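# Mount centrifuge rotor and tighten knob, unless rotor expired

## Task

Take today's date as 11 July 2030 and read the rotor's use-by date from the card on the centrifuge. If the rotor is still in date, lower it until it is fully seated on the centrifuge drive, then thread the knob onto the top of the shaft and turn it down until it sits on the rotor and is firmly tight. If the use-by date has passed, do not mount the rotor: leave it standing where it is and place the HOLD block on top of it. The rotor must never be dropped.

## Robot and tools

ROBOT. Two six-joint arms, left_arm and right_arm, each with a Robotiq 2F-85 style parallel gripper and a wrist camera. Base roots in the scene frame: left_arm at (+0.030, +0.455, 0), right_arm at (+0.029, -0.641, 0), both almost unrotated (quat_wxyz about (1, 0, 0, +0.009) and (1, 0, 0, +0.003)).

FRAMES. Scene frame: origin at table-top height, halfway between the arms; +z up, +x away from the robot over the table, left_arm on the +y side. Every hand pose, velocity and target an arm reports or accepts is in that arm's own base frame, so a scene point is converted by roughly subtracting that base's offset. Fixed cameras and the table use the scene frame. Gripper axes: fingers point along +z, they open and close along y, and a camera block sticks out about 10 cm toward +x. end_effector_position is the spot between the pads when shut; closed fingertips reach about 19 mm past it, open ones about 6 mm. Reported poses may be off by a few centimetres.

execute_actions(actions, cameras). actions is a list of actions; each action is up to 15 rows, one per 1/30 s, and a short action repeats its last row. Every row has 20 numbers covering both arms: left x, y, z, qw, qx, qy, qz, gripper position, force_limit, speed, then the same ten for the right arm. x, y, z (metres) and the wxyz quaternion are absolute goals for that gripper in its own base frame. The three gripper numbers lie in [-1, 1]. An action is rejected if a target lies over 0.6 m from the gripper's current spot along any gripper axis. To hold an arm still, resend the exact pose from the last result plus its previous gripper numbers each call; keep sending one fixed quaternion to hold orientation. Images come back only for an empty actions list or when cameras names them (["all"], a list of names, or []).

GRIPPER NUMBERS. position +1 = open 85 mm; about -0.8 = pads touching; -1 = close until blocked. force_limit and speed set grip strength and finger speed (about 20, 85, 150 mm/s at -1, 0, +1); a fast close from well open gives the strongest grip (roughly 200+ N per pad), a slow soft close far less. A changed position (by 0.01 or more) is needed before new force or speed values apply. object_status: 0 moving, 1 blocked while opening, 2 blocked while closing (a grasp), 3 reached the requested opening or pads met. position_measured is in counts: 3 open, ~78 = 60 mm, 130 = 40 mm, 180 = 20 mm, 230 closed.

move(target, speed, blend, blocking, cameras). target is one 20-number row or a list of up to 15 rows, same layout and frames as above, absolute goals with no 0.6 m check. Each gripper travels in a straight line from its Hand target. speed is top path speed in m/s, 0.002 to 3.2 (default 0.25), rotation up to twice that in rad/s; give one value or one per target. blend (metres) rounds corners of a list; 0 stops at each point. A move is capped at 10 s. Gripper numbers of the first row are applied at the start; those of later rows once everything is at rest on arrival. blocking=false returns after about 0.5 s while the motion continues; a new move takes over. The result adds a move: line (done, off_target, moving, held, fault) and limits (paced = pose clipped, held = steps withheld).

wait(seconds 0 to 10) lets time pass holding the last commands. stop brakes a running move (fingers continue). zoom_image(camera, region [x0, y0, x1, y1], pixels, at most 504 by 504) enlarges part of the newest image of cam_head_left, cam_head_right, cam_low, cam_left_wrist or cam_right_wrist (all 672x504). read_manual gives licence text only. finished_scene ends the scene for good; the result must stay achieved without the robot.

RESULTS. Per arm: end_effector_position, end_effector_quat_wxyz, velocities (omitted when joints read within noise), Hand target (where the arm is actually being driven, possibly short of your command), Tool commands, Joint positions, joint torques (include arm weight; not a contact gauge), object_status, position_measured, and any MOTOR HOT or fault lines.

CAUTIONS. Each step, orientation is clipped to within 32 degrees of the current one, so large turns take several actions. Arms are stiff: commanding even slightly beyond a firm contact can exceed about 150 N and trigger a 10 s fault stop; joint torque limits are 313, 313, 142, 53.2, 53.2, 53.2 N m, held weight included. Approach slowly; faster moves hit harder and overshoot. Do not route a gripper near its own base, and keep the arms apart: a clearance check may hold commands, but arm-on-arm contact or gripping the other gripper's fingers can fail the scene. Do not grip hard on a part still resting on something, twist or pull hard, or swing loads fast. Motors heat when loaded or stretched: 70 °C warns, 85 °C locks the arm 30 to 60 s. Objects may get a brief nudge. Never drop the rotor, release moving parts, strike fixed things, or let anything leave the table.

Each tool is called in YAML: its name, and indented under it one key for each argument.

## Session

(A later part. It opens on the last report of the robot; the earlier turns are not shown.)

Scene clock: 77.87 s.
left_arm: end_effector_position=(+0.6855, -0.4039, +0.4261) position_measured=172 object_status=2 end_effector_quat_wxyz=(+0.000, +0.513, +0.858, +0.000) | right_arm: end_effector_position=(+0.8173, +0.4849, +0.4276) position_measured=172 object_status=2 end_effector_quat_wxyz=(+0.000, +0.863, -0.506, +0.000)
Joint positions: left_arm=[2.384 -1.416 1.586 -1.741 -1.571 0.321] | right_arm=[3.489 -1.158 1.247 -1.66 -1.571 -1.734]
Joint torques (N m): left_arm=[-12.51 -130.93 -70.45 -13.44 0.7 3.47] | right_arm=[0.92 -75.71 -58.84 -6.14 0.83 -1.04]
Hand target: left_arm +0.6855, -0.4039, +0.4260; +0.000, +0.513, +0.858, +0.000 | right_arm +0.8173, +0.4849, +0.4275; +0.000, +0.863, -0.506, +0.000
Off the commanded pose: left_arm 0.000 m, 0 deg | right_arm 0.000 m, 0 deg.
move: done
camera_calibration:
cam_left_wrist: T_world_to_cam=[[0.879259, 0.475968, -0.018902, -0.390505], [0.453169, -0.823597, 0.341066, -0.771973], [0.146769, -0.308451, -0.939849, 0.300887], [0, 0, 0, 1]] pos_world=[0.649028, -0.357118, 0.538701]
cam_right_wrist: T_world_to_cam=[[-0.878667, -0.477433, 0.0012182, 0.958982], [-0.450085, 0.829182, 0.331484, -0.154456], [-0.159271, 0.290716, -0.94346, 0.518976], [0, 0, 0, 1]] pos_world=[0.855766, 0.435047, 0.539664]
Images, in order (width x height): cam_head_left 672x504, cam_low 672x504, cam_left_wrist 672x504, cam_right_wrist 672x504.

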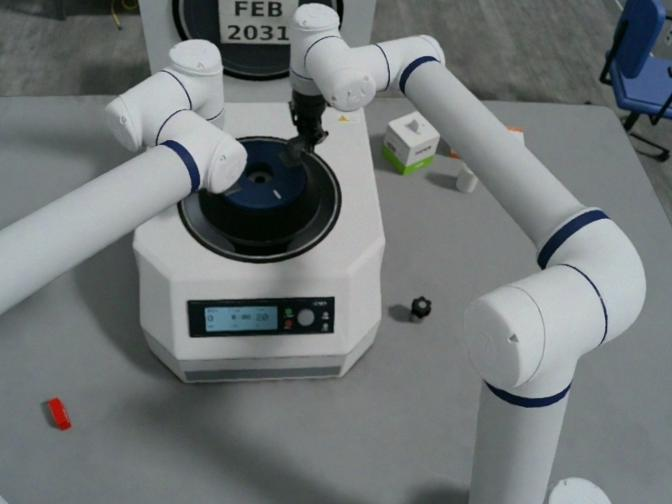

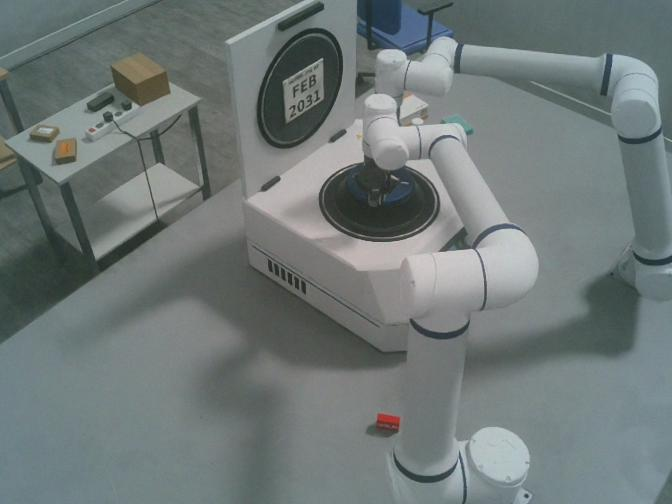

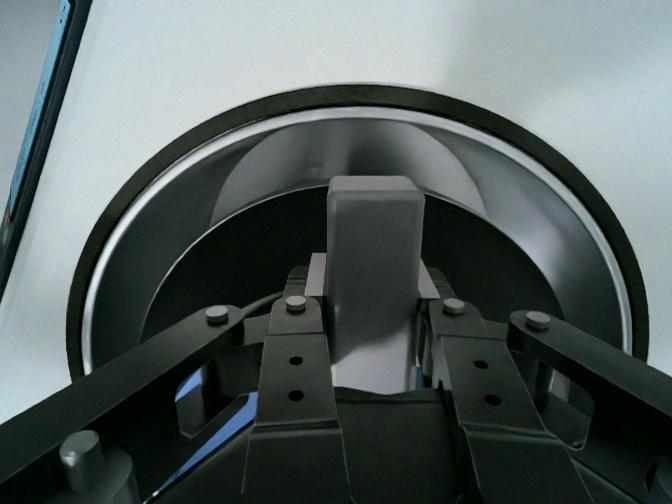

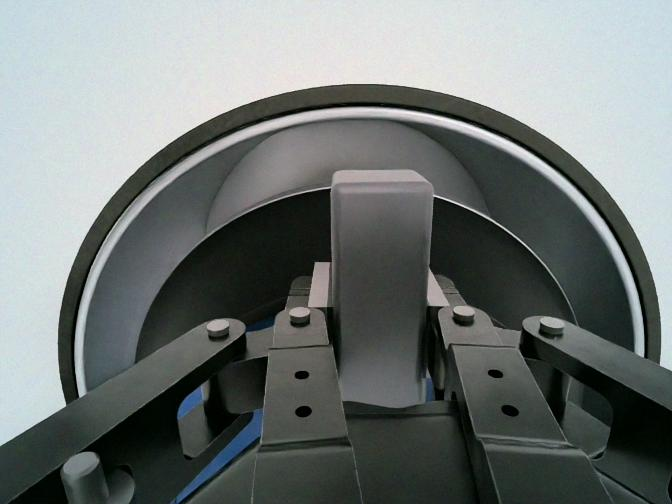

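move:
  target:
    - [0.685523, -0.403870, 0.416, 0, 0.513391, 0.858154, 0, -1, 0.1, -1, 0.817265, 0.484867, 0.4175, 0, -0.862690, 0.505732, 0, -1, 0.1, -1]
  speed: 0.03

move:
  target:
    - [0.685523, -0.403870, 0.406, 0, 0.513391, 0.858154, 0, -1, 0.1, -1, 0.817265, 0.484867, 0.4075, 0, -0.862690, 0.505732, 0, -1, 0.1, -1]
  speed: 0.03

move:
  target:
    - [0.685523, -0.403870, 0.396, 0, 0.513391, 0.858154, 0, -1, 0.1, -1, 0.817265, 0.484867, 0.3975, 0, -0.862690, 0.505732, 0, -1, 0.1, -1]
  speed: 0.03

move:
  target:
    - [0.685523, -0.403870, 0.386, 0, 0.513391, 0.858154, 0, -1, 0.1, -1, 0.817265, 0.484867, 0.3875, 0, -0.862690, 0.505732, 0, -1, 0.1, -1]
  speed: 0.03
  cameras: ["cam_left_wrist", "cam_right_wrist", "cam_head_left"]

zoom_image:
  camera: "cam_head_left"
  region: [160, 120, 360, 280]

Scene clock: 79.00 s.
left_arm: end_effector_position=(+0.6855, -0.4039, +0.4161) position_measured=172 object_status=2 end_effector_quat_wxyz=(+0.000, +0.513, +0.858, +0.000) | right_arm: end_effector_position=(+0.8173, +0.4849, +0.4176) position_measured=172 object_status=2 end_effector_quat_wxyz=(+0.000, +0.863, -0.506, +0.000)
Joint positions: left_arm=[2.384 -1.413 1.601 -1.758 -1.571 0.321] | right_arm=[3.489 -1.156 1.262 -1.677 -1.571 -1.734]
Joint torques (N m): left_arm=[-13.97 -131.95 -69.21 -13.27 0.48 3.63] | right_arm=[3.55 -74.83 -61.34 -6.49 0.62 -1.04]
Hand target: left_arm +0.6855, -0.4039, +0.4160; +0.000, +0.513, +0.858, +0.000 | right_arm +0.8173, +0.4849, +0.4175; +0.000, +0.863, -0.506, +0.000
Off the commanded pose: left_arm 0.000 m, 0 deg | right_arm 0.000 m, 0 deg.
move: done

Scene clock: 79.77 s.
left_arm: end_effector_position=(+0.6855, -0.4039, +0.4061) position_measured=172 object_status=2 end_effector_quat_wxyz=(+0.000, +0.513, +0.858, +0.000) | right_arm: end_effector_position=(+0.8173, +0.4849, +0.4076) position_measured=172 object_status=2 end_effector_quat_wxyz=(+0.000, +0.863, -0.506, +0.000)
Joint positions: left_arm=[2.384 -1.41 1.615 -1.776 -1.571 0.321] | right_arm=[3.489 -1.154 1.277 -1.694 -1.571 -1.734]
Joint torques (N m): left_arm=[-11.95 -131.9 -68.58 -12.88 0.53 3.34] | right_arm=[3.44 -75.86 -58.42 -6.21 0.66 -0.89]
Hand target: left_arm +0.6855, -0.4039, +0.4060; +0.000, +0.513, +0.858, +0.000 | right_arm +0.8173, +0.4849, +0.4075; +0.000, +0.863, -0.506, +0.000
Off the commanded pose: left_arm 0.000 m, 0 deg | right_arm 0.000 m, 0 deg.
move: done

Scene clock: 80.53 s.
left_arm: end_effector_position=(+0.6855, -0.4039, +0.3961) position_measured=172 object_status=2 end_effector_quat_wxyz=(+0.000, +0.513, +0.858, +0.000) | right_arm: end_effector_position=(+0.8173, +0.4849, +0.3976) position_measured=172 object_status=2 end_effector_quat_wxyz=(+0.000, +0.863, -0.506, +0.000)
Joint positions: left_arm=[2.384 -1.406 1.629 -1.793 -1.571 0.321] | right_arm=[3.489 -1.152 1.292 -1.711 -1.571 -1.734]
Joint torques (N m): left_arm=[-12.03 -133.14 -68.49 -13.14 0.4 3.46] | right_arm=[3.6 -74.7 -58.36 -6.79 0.48 -0.72]
Hand target: left_arm +0.6855, -0.4039, +0.3960; +0.000, +0.513, +0.858, +0.000 | right_arm +0.8173, +0.4849, +0.3975; +0.000, +0.863, -0.506, +0.000
Off the commanded pose: left_arm 0.000 m, 0 deg | right_arm 0.000 m, 0 deg.
move: done

Scene clock: 81.30 s.
left_arm: end_effector_position=(+0.6855, -0.4039, +0.3861) position_measured=172 object_status=2 end_effector_quat_wxyz=(+0.000, +0.513, +0.858, +0.000) | right_arm: end_effector_position=(+0.8173, +0.4849, +0.3876) position_measured=172 object_status=2 end_effector_quat_wxyz=(+0.000, +0.863, -0.506, +0.000)
Joint positions: left_arm=[2.384 -1.403 1.642 -1.81 -1.571 0.321] | right_arm=[3.489 -1.149 1.306 -1.727 -1.571 -1.734]
Joint torques (N m): left_arm=[-11.3 -133.99 -68.12 -12.89 0.2 3.4] | right_arm=[3.29 -77.17 -60.6 -6.64 -0.1 -0.36]
Hand target: left_arm +0.6855, -0.4039, +0.3860; +0.000, +0.513, +0.858, +0.000 | right_arm +0.8173, +0.4849, +0.3875; +0.000, +0.863, -0.506, +0.000
Off the commanded pose: left_arm 0.000 m, 0 deg | right_arm 0.000 m, 0 deg.
move: done
camera_calibration:
cam_left_wrist: T_world_to_cam=[[0.879259, 0.475968, -0.018902, -0.391261], [0.453169, -0.823597, 0.341066, -0.758331], [0.146769, -0.308451, -0.939849, 0.263293], [0, 0, 0, 1]] pos_world=[0.649028, -0.357118, 0.498701]
cam_right_wrist: T_world_to_cam=[[-0.878667, -0.477433, 0.0012182, 0.959031], [-0.450085, 0.829182, 0.331484, -0.141197], [-0.159271, 0.290716, -0.94346, 0.481237], [0, 0, 0, 1]] pos_world=[0.855766, 0.435047, 0.499664]
Images, in order (width x height): cam_head_left 672x504, cam_left_wrist 672x504, cam_right_wrist 672x504.

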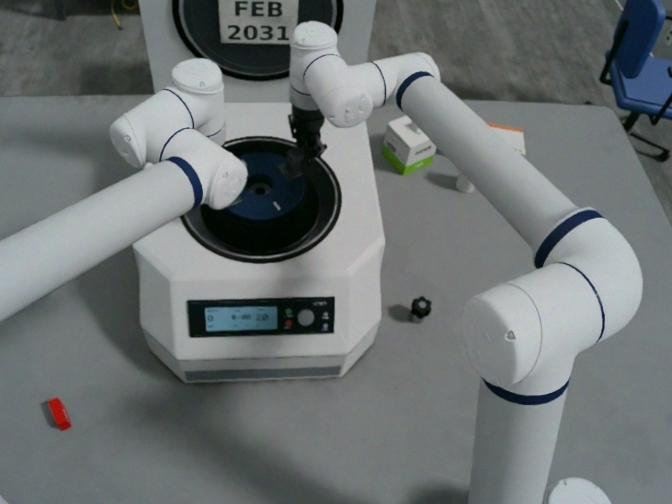

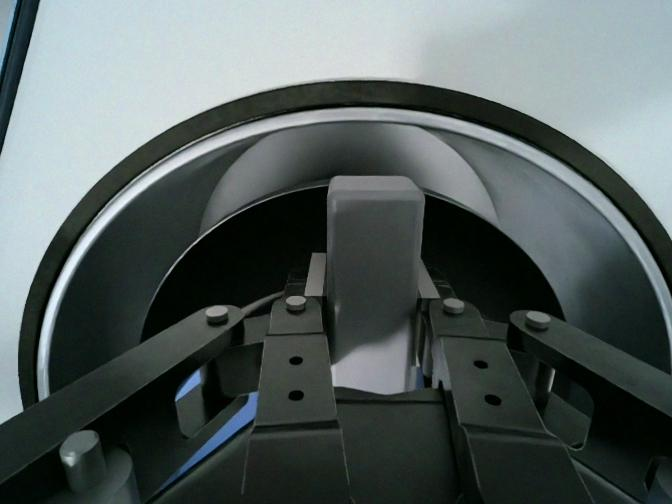

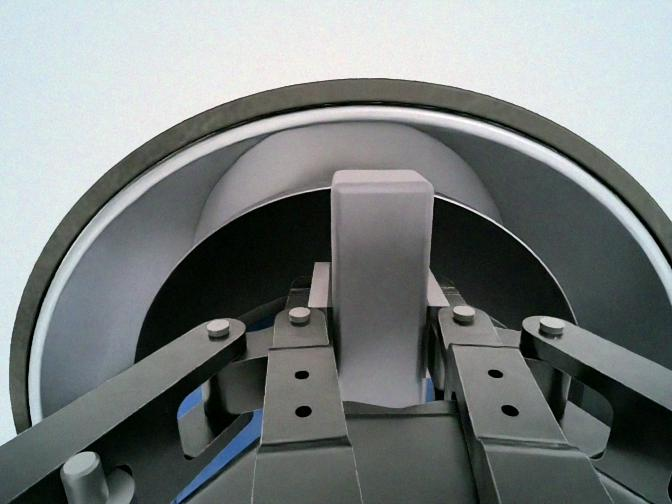

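Scaled by 2.520.

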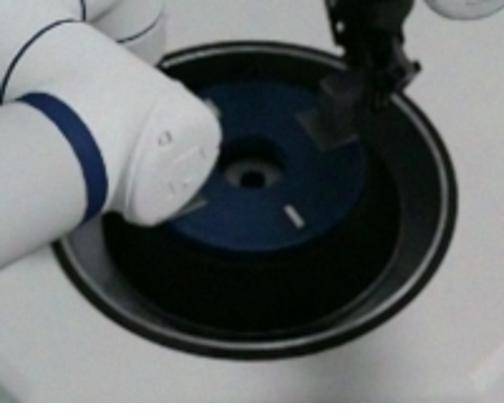

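move:
  target:
    - [0.685523, -0.403870, 0.376, 0, 0.513391, 0.858154, 0, -1, 0.1, -1, 0.817265, 0.484867, 0.3775, 0, -0.862690, 0.505732, 0, -1, 0.1, -1]
  speed: 0.03

move:
  target:
    - [0.685523, -0.403870, 0.366, 0, 0.513391, 0.858154, 0, -1, 0.1, -1, 0.817265, 0.484867, 0.3675, 0, -0.862690, 0.505732, 0, -1, 0.1, -1]
  speed: 0.03

move:
  target:
    - [0.685523, -0.403870, 0.356, 0, 0.513391, 0.858154, 0, -1, 0.1, -1, 0.817265, 0.484867, 0.3575, 0, -0.862690, 0.505732, 0, -1, 0.1, -1]
  speed: 0.03
  cameras: ["cam_left_wrist", "cam_right_wrist", "cam_head_left", "cam_low"]

zoom_image:
  camera: "cam_head_left"
  region: [200, 140, 320, 240]

Scene clock: 82.33 s.
left_arm: end_effector_position=(+0.6855, -0.4039, +0.3761) position_measured=172 object_status=2 end_effector_quat_wxyz=(+0.000, +0.513, +0.858, +0.000) | right_arm: end_effector_position=(+0.8173, +0.4849, +0.3776) position_measured=172 object_status=2 end_effector_quat_wxyz=(+0.000, +0.863, -0.506, +0.000)
Joint positions: left_arm=[2.384 -1.399 1.656 -1.828 -1.571 0.321] | right_arm=[3.489 -1.147 1.32 -1.744 -1.571 -1.734]
Joint torques (N m): left_arm=[-11.91 -133.93 -68.49 -12.76 0.24 3.24] | right_arm=[4.31 -74.14 -58.74 -6.01 -0.02 -0.59]
Hand target: left_arm +0.6855, -0.4039, +0.3760; +0.000, +0.513, +0.858, +0.000 | right_arm +0.8173, +0.4849, +0.3775; +0.000, +0.863, -0.506, +0.000
Off the commanded pose: left_arm 0.000 m, 0 deg | right_arm 0.000 m, 0 deg.
move: done

Scene clock: 83.10 s.
left_arm: end_effector_position=(+0.6855, -0.4039, +0.3661) position_measured=172 object_status=2 end_effector_quat_wxyz=(+0.000, +0.513, +0.858, +0.000) | right_arm: end_effector_position=(+0.8173, +0.4849, +0.3676) position_measured=172 object_status=2 end_effector_quat_wxyz=(+0.000, +0.863, -0.506, +0.000)
Joint positions: left_arm=[2.384 -1.394 1.669 -1.845 -1.571 0.321] | right_arm=[3.489 -1.144 1.333 -1.76 -1.571 -1.734]
Joint torques (N m): left_arm=[-11.85 -136.02 -66.73 -12.54 0 3.23] | right_arm=[5.28 -75.86 -56.19 -6.39 -0.43 -0.08]
Hand target: left_arm +0.6855, -0.4039, +0.3660; +0.000, +0.513, +0.858, +0.000 | right_arm +0.8173, +0.4849, +0.3675; +0.000, +0.863, -0.506, +0.000
Off the commanded pose: left_arm 0.000 m, 0 deg | right_arm 0.000 m, 0 deg.
move: done

Scene clock: 83.87 s.
left_arm: end_effector_position=(+0.6855, -0.4039, +0.3561) position_measured=172 object_status=2 end_effector_quat_wxyz=(+0.000, +0.513, +0.858, +0.000) | right_arm: end_effector_position=(+0.8173, +0.4849, +0.3576) position_measured=172 object_status=2 end_effector_quat_wxyz=(+0.000, +0.863, -0.506, +0.000)
Joint positions: left_arm=[2.384 -1.39 1.681 -1.862 -1.571 0.321] | right_arm=[3.489 -1.14 1.346 -1.776 -1.571 -1.734]
Joint torques (N m): left_arm=[-10.21 -135.35 -67.66 -12.64 -0.08 3.25] | right_arm=[6.45 -74.61 -57.05 -5.87 -0.59 -0.65]
Hand target: left_arm +0.6855, -0.4039, +0.3560; +0.000, +0.513, +0.858, +0.000 | right_arm +0.8173, +0.4849, +0.3575; +0.000, +0.863, -0.506, +0.000
Off the commanded pose: left_arm 0.000 m, 0 deg | right_arm 0.000 m, 0 deg.
move: done
camera_calibration:
cam_left_wrist: T_world_to_cam=[[0.879259, 0.475968, -0.018902, -0.391828], [0.453169, -0.823597, 0.341066, -0.748099], [0.146769, -0.308451, -0.939849, 0.235098], [0, 0, 0, 1]] pos_world=[0.649028, -0.357118, 0.468701]
cam_right_wrist: T_world_to_cam=[[-0.878667, -0.477433, 0.0012182, 0.959067], [-0.450085, 0.829182, 0.331484, -0.131252], [-0.159271, 0.290716, -0.94346, 0.452934], [0, 0, 0, 1]] pos_world=[0.855766, 0.435047, 0.469664]
Images, in order (width x height): cam_head_left 672x504, cam_low 672x504, cam_left_wrist 672x504, cam_right_wrist 672x504.

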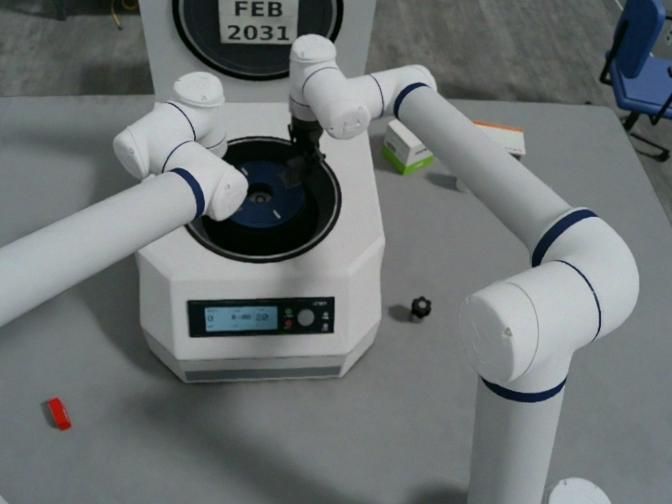

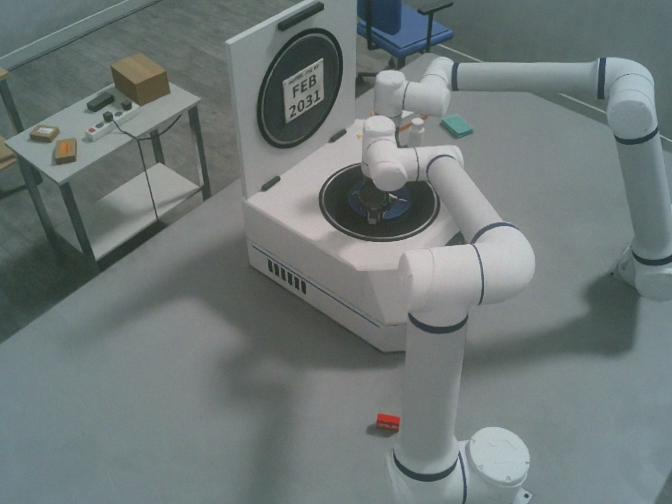

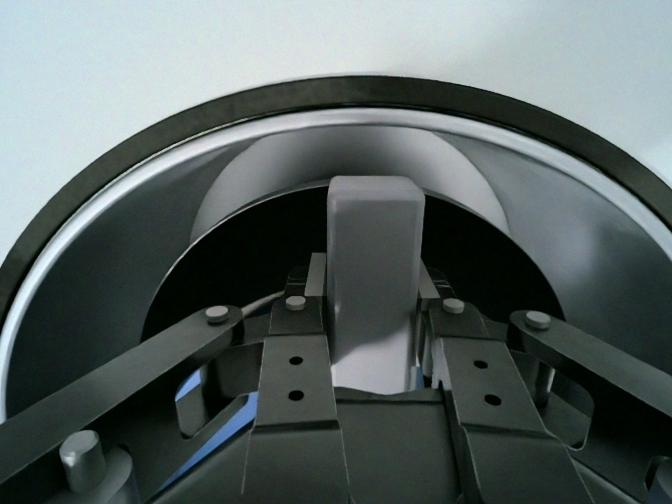

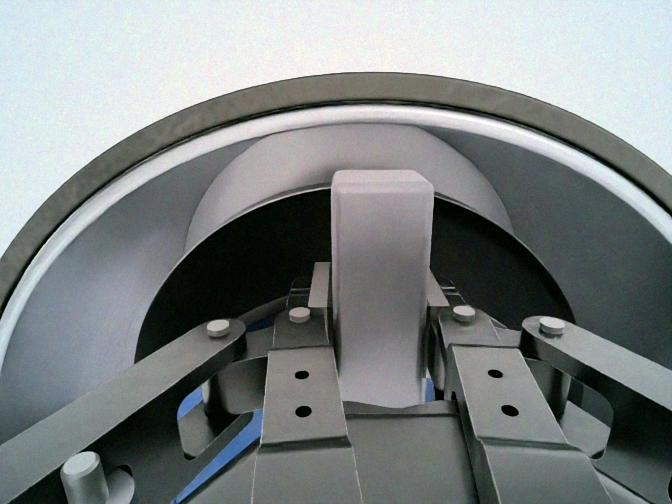

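Scaled by 4.200.

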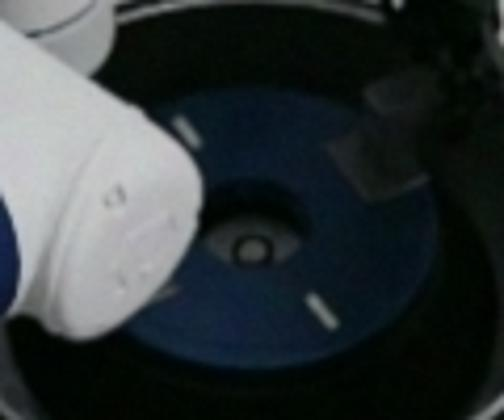

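zoom_image:
  camera: "cam_head_left"
  region: [235, 175, 285, 220]

zoom_image:
  camera: "cam_low"
  region: [330, 160, 430, 230]

Scaled by 10.080.

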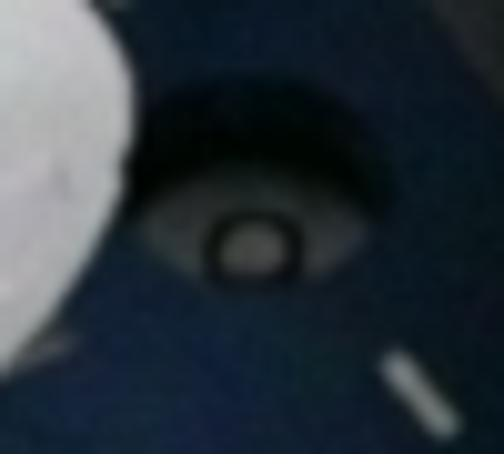

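Scaled by 5.040.

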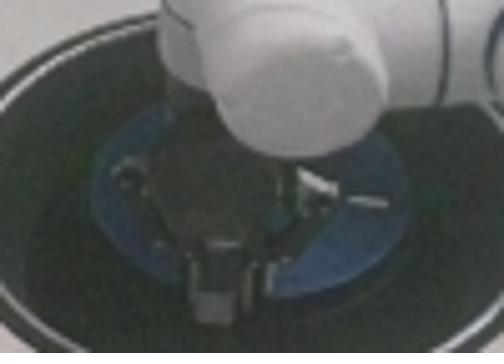

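wait:
  seconds: 0.1
  cameras: ["cam_head_right", "cam_head_left"]

zoom_image:
  camera: "cam_head_right"
  region: [230, 170, 290, 220]

zoom_image:
  camera: "cam_head_left"
  region: [230, 170, 290, 220]

Scene clock: 85.23 s.
left_arm: end_effector_position=(+0.6855, -0.4039, +0.3560) position_measured=172 object_status=2 end_effector_quat_wxyz=(+0.000, +0.513, +0.858, +0.000) | right_arm: end_effector_position=(+0.8173, +0.4849, +0.3575) position_measured=172 object_status=2 end_effector_quat_wxyz=(+0.000, +0.863, -0.506, +0.000)
Joint positions: left_arm=[2.384 -1.39 1.682 -1.863 -1.571 0.321] | right_arm=[3.489 -1.14 1.346 -1.777 -1.571 -1.734]
Joint torques (N m): left_arm=[-8.24 -136.01 -66.63 -12.53 0.1 2.95] | right_arm=[5.93 -72.76 -57.41 -5.92 -0.47 -0.15]
Hand target: left_arm +0.6855, -0.4039, +0.3560; +0.000, +0.513, +0.858, +0.000 | right_arm +0.8173, +0.4849, +0.3575; +0.000, +0.863, -0.506, +0.000
Tool commands: left_gripper/position=-1.0 left_gripper/force_limit=+0.1 left_gripper/speed=-1.0 right_gripper/position=-1.0 right_gripper/force_limit=+0.1 right_gripper/speed=-1.0
Off the commanded pose: left_arm 0.000 m, 0 deg | right_arm 0.000 m, 0 deg.
wait: 0.10 s; at rest from the start
Images, in order (width x height): cam_head_left 672x504, cam_head_right 672x504.

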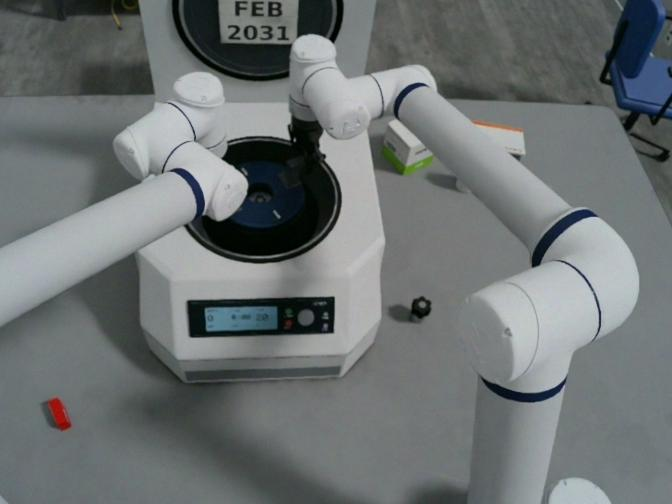

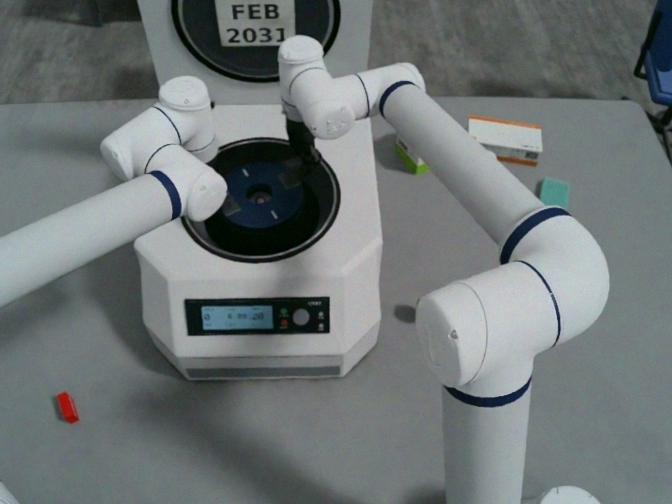

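Scaled by 8.400.

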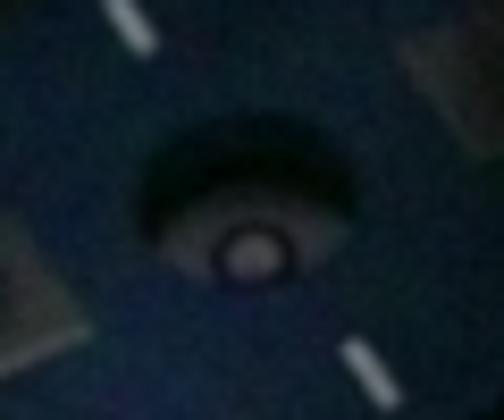

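Scaled by 8.400.

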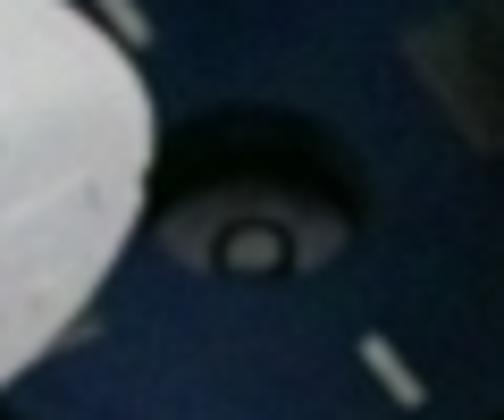

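move:
  target:
    - [0.685523, -0.403870, 0.350, 0, 0.513391, 0.858154, 0, -1, 0.1, -1, 0.817265, 0.484867, 0.3515, 0, -0.862690, 0.505732, 0, -1, 0.1, -1]
  speed: 0.02

move:
  target:
    - [0.685523, -0.403870, 0.345, 0, 0.513391, 0.858154, 0, -1, 0.1, -1, 0.817265, 0.484867, 0.3465, 0, -0.862690, 0.505732, 0, -1, 0.1, -1]
  speed: 0.02

move:
  target:
    - [0.685523, -0.403870, 0.340, 0, 0.513391, 0.858154, 0, -1, 0.1, -1, 0.817265, 0.484867, 0.3415, 0, -0.862690, 0.505732, 0, -1, 0.1, -1]
  speed: 0.02
  cameras: ["cam_head_left", "cam_left_wrist", "cam_right_wrist"]

zoom_image:
  camera: "cam_head_left"
  region: [230, 170, 290, 220]

Scene clock: 86.30 s.
left_arm: end_effector_position=(+0.6855, -0.4039, +0.3501) position_measured=172 object_status=2 end_effector_quat_wxyz=(+0.000, +0.513, +0.858, +0.000) | right_arm: end_effector_position=(+0.8173, +0.4849, +0.3516) position_measured=172 object_status=2 end_effector_quat_wxyz=(+0.000, +0.863, -0.506, +0.000)
Joint positions: left_arm=[2.384 -1.387 1.689 -1.873 -1.571 0.321] | right_arm=[3.489 -1.138 1.354 -1.786 -1.571 -1.734]
Joint torques (N m): left_arm=[-8.98 -136.87 -66.75 -12.29 0.01 2.97] | right_arm=[7.6 -73.27 -57.21 -6.12 -0.59 -0.07]
Hand target: left_arm +0.6855, -0.4039, +0.3500; +0.000, +0.513, +0.858, +0.000 | right_arm +0.8173, +0.4849, +0.3515; +0.000, +0.863, -0.506, +0.000
Off the commanded pose: left_arm 0.000 m, 0 deg | right_arm 0.000 m, 0 deg.
move: done

Scene clock: 87.00 s.
left_arm: end_effector_position=(+0.6855, -0.4039, +0.3451) position_measured=172 object_status=2 end_effector_quat_wxyz=(+0.000, +0.513, +0.858, +0.000) | right_arm: end_effector_position=(+0.8173, +0.4849, +0.3466) position_measured=172 object_status=2 end_effector_quat_wxyz=(+0.000, +0.863, -0.506, +0.000)
Joint positions: left_arm=[2.384 -1.384 1.695 -1.881 -1.571 0.321] | right_arm=[3.489 -1.137 1.36 -1.794 -1.571 -1.734]
Joint torques (N m): left_arm=[-7.19 -137.89 -65.72 -12.83 0.05 3.03] | right_arm=[5.71 -72.15 -56.06 -6.28 -0.7 0.61]
Hand target: left_arm +0.6855, -0.4039, +0.3450; +0.000, +0.513, +0.858, +0.000 | right_arm +0.8173, +0.4849, +0.3465; +0.000, +0.863, -0.506, +0.000
Off the commanded pose: left_arm 0.000 m, 0 deg | right_arm 0.000 m, 0 deg.
move: done

Scene clock: 87.70 s.
left_arm: end_effector_position=(+0.6855, -0.4039, +0.3401) position_measured=172 object_status=2 end_effector_quat_wxyz=(+0.000, +0.513, +0.858, +0.000) | right_arm: end_effector_position=(+0.8173, +0.4849, +0.3416) position_measured=172 object_status=2 end_effector_quat_wxyz=(+0.000, +0.863, -0.506, +0.000)
Joint positions: left_arm=[2.384 -1.382 1.701 -1.89 -1.571 0.321] | right_arm=[3.489 -1.135 1.366 -1.802 -1.571 -1.734]
Joint torques (N m): left_arm=[-7.42 -138.29 -66.03 -12.25 -0.08 2.7] | right_arm=[6.17 -75.32 -56.73 -5.83 -0.99 0.23]
Hand target: left_arm +0.6855, -0.4039, +0.3400; +0.000, +0.513, +0.858, +0.000 | right_arm +0.8173, +0.4849, +0.3415; +0.000, +0.863, -0.506, +0.000
Off the commanded pose: left_arm 0.000 m, 0 deg | right_arm 0.000 m, 0 deg.
move: done
camera_calibration:
cam_left_wrist: T_world_to_cam=[[0.879259, 0.475968, -0.018902, -0.39213], [0.453169, -0.823597, 0.341066, -0.742642], [0.146769, -0.308451, -0.939849, 0.22006], [0, 0, 0, 1]] pos_world=[0.649028, -0.357118, 0.452701]
cam_right_wrist: T_world_to_cam=[[-0.878667, -0.477433, 0.0012182, 0.959087], [-0.450085, 0.829182, 0.331484, -0.125948], [-0.159271, 0.290716, -0.94346, 0.437838], [0, 0, 0, 1]] pos_world=[0.855766, 0.435047, 0.453664]
Images, in order (width x height): cam_head_left 672x504, cam_left_wrist 672x504, cam_right_wrist 672x504.

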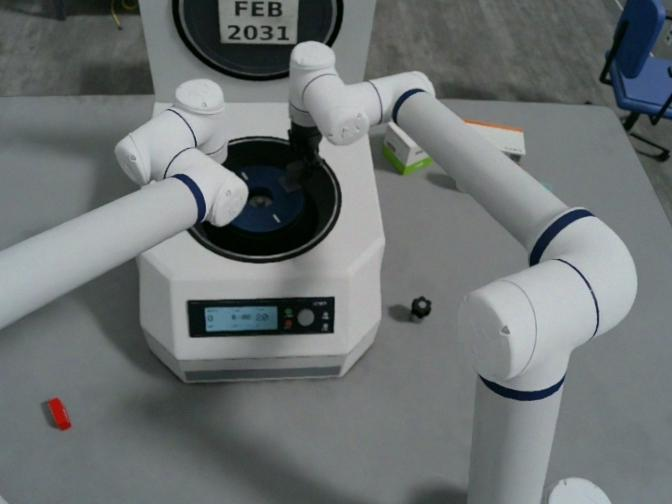

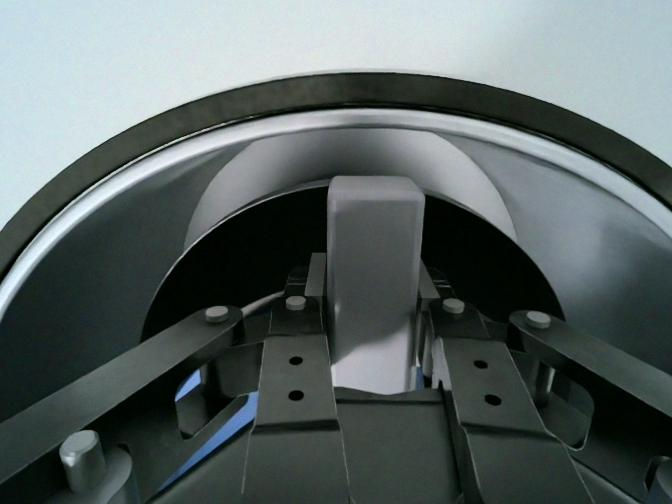

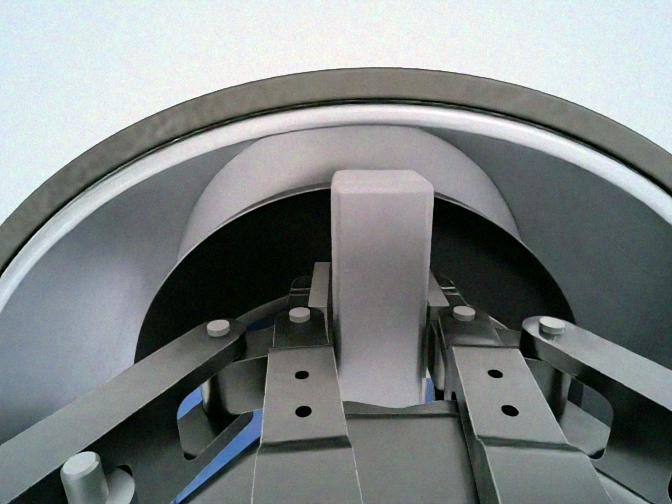

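Scaled by 8.400.

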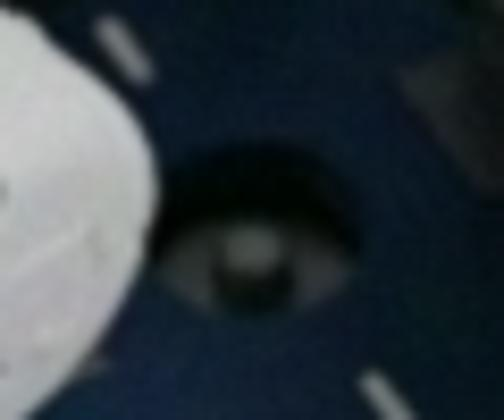

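move:
  target:
    - [0.685523, -0.403870, 0.335, 0, 0.513391, 0.858154, 0, -1, 0.1, -1, 0.817265, 0.484867, 0.3365, 0, -0.862690, 0.505732, 0, -1, 0.1, -1]
  speed: 0.02

move:
  target:
    - [0.685523, -0.403870, 0.331, 0, 0.513391, 0.858154, 0, -1, 0.1, -1, 0.817265, 0.484867, 0.3325, 0, -0.862690, 0.505732, 0, -1, 0.1, -1]
  speed: 0.02

move:
  target:
    - [0.685523, -0.403870, 0.327, 0, 0.513391, 0.858154, 0, -1, 0.1, -1, 0.817265, 0.484867, 0.3285, 0, -0.862690, 0.505732, 0, -1, 0.1, -1]
  speed: 0.02
  cameras: ["cam_head_left", "cam_left_wrist", "cam_right_wrist"]

zoom_image:
  camera: "cam_head_left"
  region: [230, 170, 290, 230]

Scene clock: 88.63 s.
left_arm: end_effector_position=(+0.6855, -0.4039, +0.3351) position_measured=172 object_status=2 end_effector_quat_wxyz=(+0.000, +0.513, +0.858, +0.000) | right_arm: end_effector_position=(+0.8173, +0.4849, +0.3366) position_measured=172 object_status=2 end_effector_quat_wxyz=(+0.000, +0.863, -0.506, +0.000)
Joint positions: left_arm=[2.384 -1.379 1.707 -1.899 -1.571 0.321] | right_arm=[3.489 -1.133 1.373 -1.811 -1.571 -1.734]
Joint torques (N m): left_arm=[-7.47 -138.07 -65.51 -12.28 0.04 2.74] | right_arm=[2.14 -74.91 -55.74 -5.57 -1.1 0.01]
Hand target: left_arm +0.6855, -0.4039, +0.3350; +0.000, +0.513, +0.858, +0.000 | right_arm +0.8173, +0.4849, +0.3365; +0.000, +0.863, -0.506, +0.000
Off the commanded pose: left_arm 0.000 m, 0 deg | right_arm 0.000 m, 0 deg.
move: done

Scene clock: 89.33 s.
left_arm: end_effector_position=(+0.6855, -0.4039, +0.3311) position_measured=172 object_status=2 end_effector_quat_wxyz=(+0.000, +0.513, +0.858, +0.000) | right_arm: end_effector_position=(+0.8173, +0.4849, +0.3326) position_measured=172 object_status=2 end_effector_quat_wxyz=(+0.000, +0.863, -0.506, +0.000)
Joint positions: left_arm=[2.384 -1.377 1.712 -1.906 -1.571 0.321] | right_arm=[3.489 -1.131 1.377 -1.817 -1.571 -1.734]
Joint torques (N m): left_arm=[-7.07 -137.18 -65.9 -12.62 0.01 2.69] | right_arm=[6.41 -72.54 -54.94 -5.72 -0.89 -0.03]
Hand target: left_arm +0.6855, -0.4039, +0.3310; +0.000, +0.513, +0.858, +0.000 | right_arm +0.8173, +0.4849, +0.3325; +0.000, +0.863, -0.506, +0.000
Off the commanded pose: left_arm 0.000 m, 0 deg | right_arm 0.000 m, 0 deg.
move: done

Scene clock: 90.03 s.
left_arm: end_effector_position=(+0.6855, -0.4039, +0.3271) position_measured=172 object_status=2 end_effector_quat_wxyz=(+0.000, +0.513, +0.858, +0.000) | right_arm: end_effector_position=(+0.8173, +0.4849, +0.3286) position_measured=172 object_status=2 end_effector_quat_wxyz=(+0.000, +0.863, -0.506, +0.000)
Joint positions: left_arm=[2.384 -1.375 1.717 -1.913 -1.571 0.321] | right_arm=[3.489 -1.129 1.382 -1.824 -1.571 -1.734]
Joint torques (N m): left_arm=[-7.1 -137.22 -65.58 -12.1 0.02 2.8] | right_arm=[6.14 -75.49 -55.7 -5.52 -1.23 -0.13]
Hand target: left_arm +0.6855, -0.4039, +0.3270; +0.000, +0.513, +0.858, +0.000 | right_arm +0.8173, +0.4849, +0.3285; +0.000, +0.863, -0.506, +0.000
Off the commanded pose: left_arm 0.000 m, 0 deg | right_arm 0.000 m, 0 deg.
move: done
camera_calibration:
cam_left_wrist: T_world_to_cam=[[0.879259, 0.475968, -0.018902, -0.392376], [0.453169, -0.823597, 0.341066, -0.738208], [0.146769, -0.308451, -0.939849, 0.207842], [0, 0, 0, 1]] pos_world=[0.649028, -0.357118, 0.439701]
cam_right_wrist: T_world_to_cam=[[-0.878667, -0.477433, 0.0012182, 0.959102], [-0.450085, 0.829182, 0.331484, -0.121639], [-0.159271, 0.290716, -0.94346, 0.425573], [0, 0, 0, 1]] pos_world=[0.855766, 0.435047, 0.440664]
Images, in order (width x height): cam_head_left 672x504, cam_left_wrist 672x504, cam_right_wrist 672x504.

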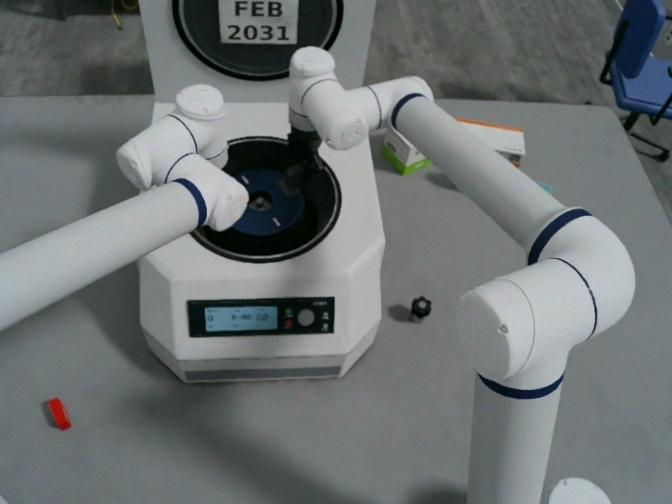

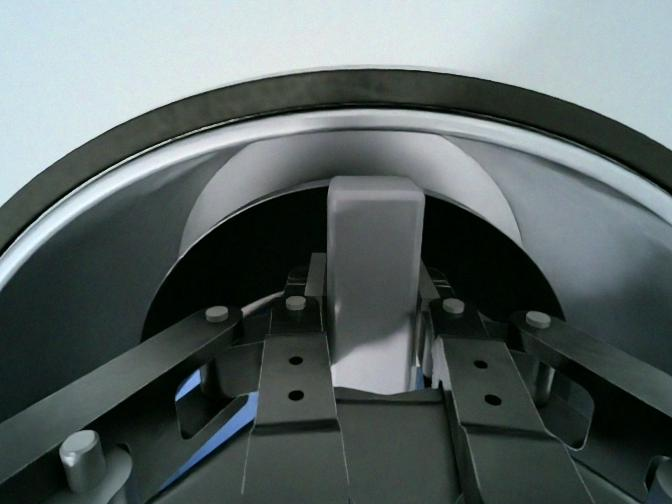

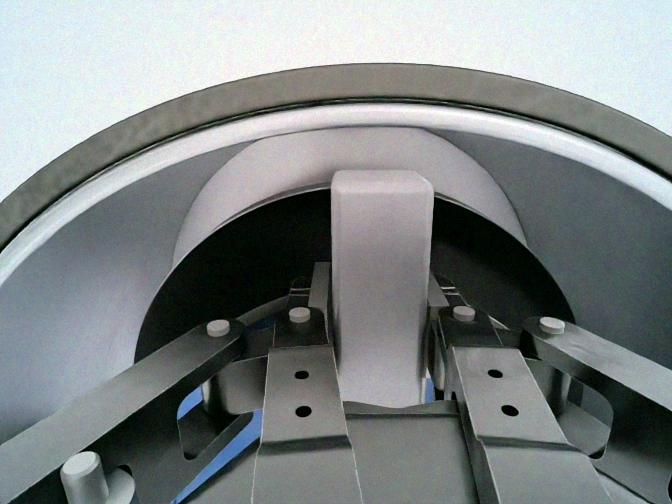

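Scaled by 8.400.

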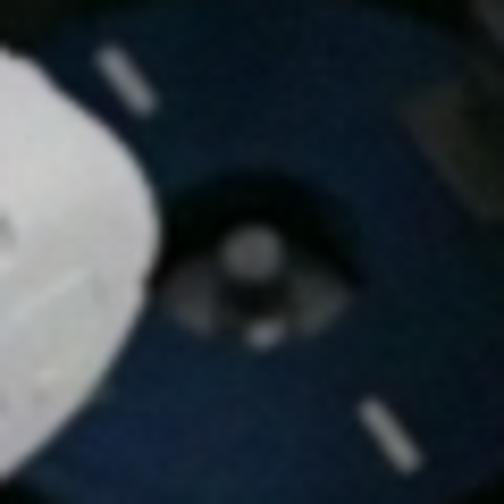

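move:
  target:
    - [0.685523, -0.403870, 0.323, 0, 0.513391, 0.858154, 0, -1, 0.1, -1, 0.817265, 0.484867, 0.3245, 0, -0.862690, 0.505732, 0, -1, 0.1, -1]
  speed: 0.02

move:
  target:
    - [0.685523, -0.403870, 0.319, 0, 0.513391, 0.858154, 0, -1, 0.1, -1, 0.817265, 0.484867, 0.3205, 0, -0.862690, 0.505732, 0, -1, 0.1, -1]
  speed: 0.02

move:
  target:
    - [0.685523, -0.403870, 0.316, 0, 0.513391, 0.858154, 0, -1, 0.1, -1, 0.817265, 0.484867, 0.3175, 0, -0.862690, 0.505732, 0, -1, 0.1, -1]
  speed: 0.02
  cameras: ["cam_head_left", "cam_left_wrist", "cam_right_wrist"]

zoom_image:
  camera: "cam_head_left"
  region: [230, 170, 290, 230]

Scene clock: 90.97 s.
left_arm: end_effector_position=(+0.6856, -0.4039, +0.3236) position_measured=172 object_status=2 end_effector_quat_wxyz=(+0.000, +0.513, +0.858, +0.000) | right_arm: end_effector_position=(+0.8174, +0.4849, +0.3253) position_measured=172 object_status=2 end_effector_quat_wxyz=(+0.000, +0.863, -0.506, +0.000)
Joint positions: left_arm=[2.384 -1.373 1.721 -1.92 -1.571 0.321] | right_arm=[3.489 -1.128 1.387 -1.83 -1.571 -1.734]
Joint torques (N m): left_arm=[-6.32 19.74 -15.01 -16.15 0.42 2.48] | right_arm=[3.62 -2.86 -4.04 -3.11 -1.58 0.03]
Hand target: left_arm +0.6855, -0.4039, +0.3230; +0.000, +0.513, +0.858, +0.000 | right_arm +0.8173, +0.4849, +0.3245; +0.000, +0.863, -0.506, +0.000
Off the commanded pose: left_arm 0.001 m, 0 deg | right_arm 0.001 m, 0 deg.
move: done

Scene clock: 101.17 s.
left_arm: end_effector_position=(+0.6855, -0.4039, +0.3246) position_measured=172 object_status=2 end_effector_quat_wxyz=(+0.001, +0.513, +0.858, +0.000) | right_arm: end_effector_position=(+0.8182, +0.4853, +0.3266) position_measured=172 object_status=2 end_effector_quat_wxyz=(-0.002, +0.863, -0.506, +0.002)
Joint positions: left_arm=[2.384 -1.374 1.721 -1.92 -1.571 0.321] | right_arm=[3.489 -1.129 1.386 -1.833 -1.571 -1.734]
Joint torques (N m): left_arm=[-1.17 -104.73 -50.98 -6.87 -0.01 0.77] | right_arm=[0.98 -63.16 -45.2 -2.69 -0.2 -0.21]
Hand target: left_arm +0.6855, -0.4039, +0.3246; +0.001, +0.513, +0.858, +0.000 | right_arm +0.8182, +0.4853, +0.3266; -0.002, +0.863, -0.506, +0.002
Tool commands: left_gripper/position=-1.0 left_gripper/force_limit=+0.098039 left_gripper/speed=-1.0 right_gripper/position=-1.0 right_gripper/force_limit=+0.098039 right_gripper/speed=-1.0
Off the commanded pose: left_arm 0.006 m, 0 deg | right_arm 0.006 m, 0 deg.
FORCE FAULT: contact force on the right arm reached its limit, and that arm stopped. The contact can be on any part of that arm, not only on its tool. Since the last result, the stops that this result tells of count together as 19 of the actions that you can send in this scene. That arm's remaining commands of this call were not run. That arm is still stopped at the end of this call. That arm stays stopped for about 1 more second. Until then a move that you send moves the other arm only, and its call returns only when the move has ended. Once the stop has ended, the next robot result says so. If the stop ends while you think or write, that arm runs what you send next. While its stop runs, that arm takes no new command, but its gripper still runs the gripper command that each later call begins with. Until it ends, the stop uses up actions while you think or wait. An arm that is not stopped still takes commands.
FORCE FAULT: contact force on the left arm reached its limit, and that arm stopped for 10 seconds. The contact can be on any part of that arm, not only on its tool. That arm's remaining commands of this call were not run. That arm's target is now where it stood when the stop ended, not its last command. That arm accepts commands again.
move: fault (left_arm, right_arm)

not run: an earlier result of this reply reported a stop or a fault. Calls in your next reply go to the robot.

Scaled by 8.400.
This view is cut from an older image: the scene may have changed since it was taken.

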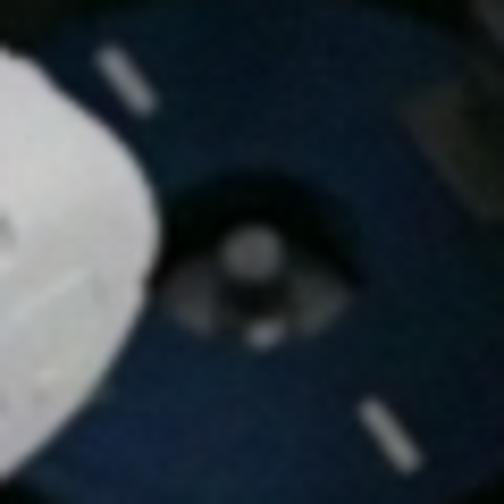

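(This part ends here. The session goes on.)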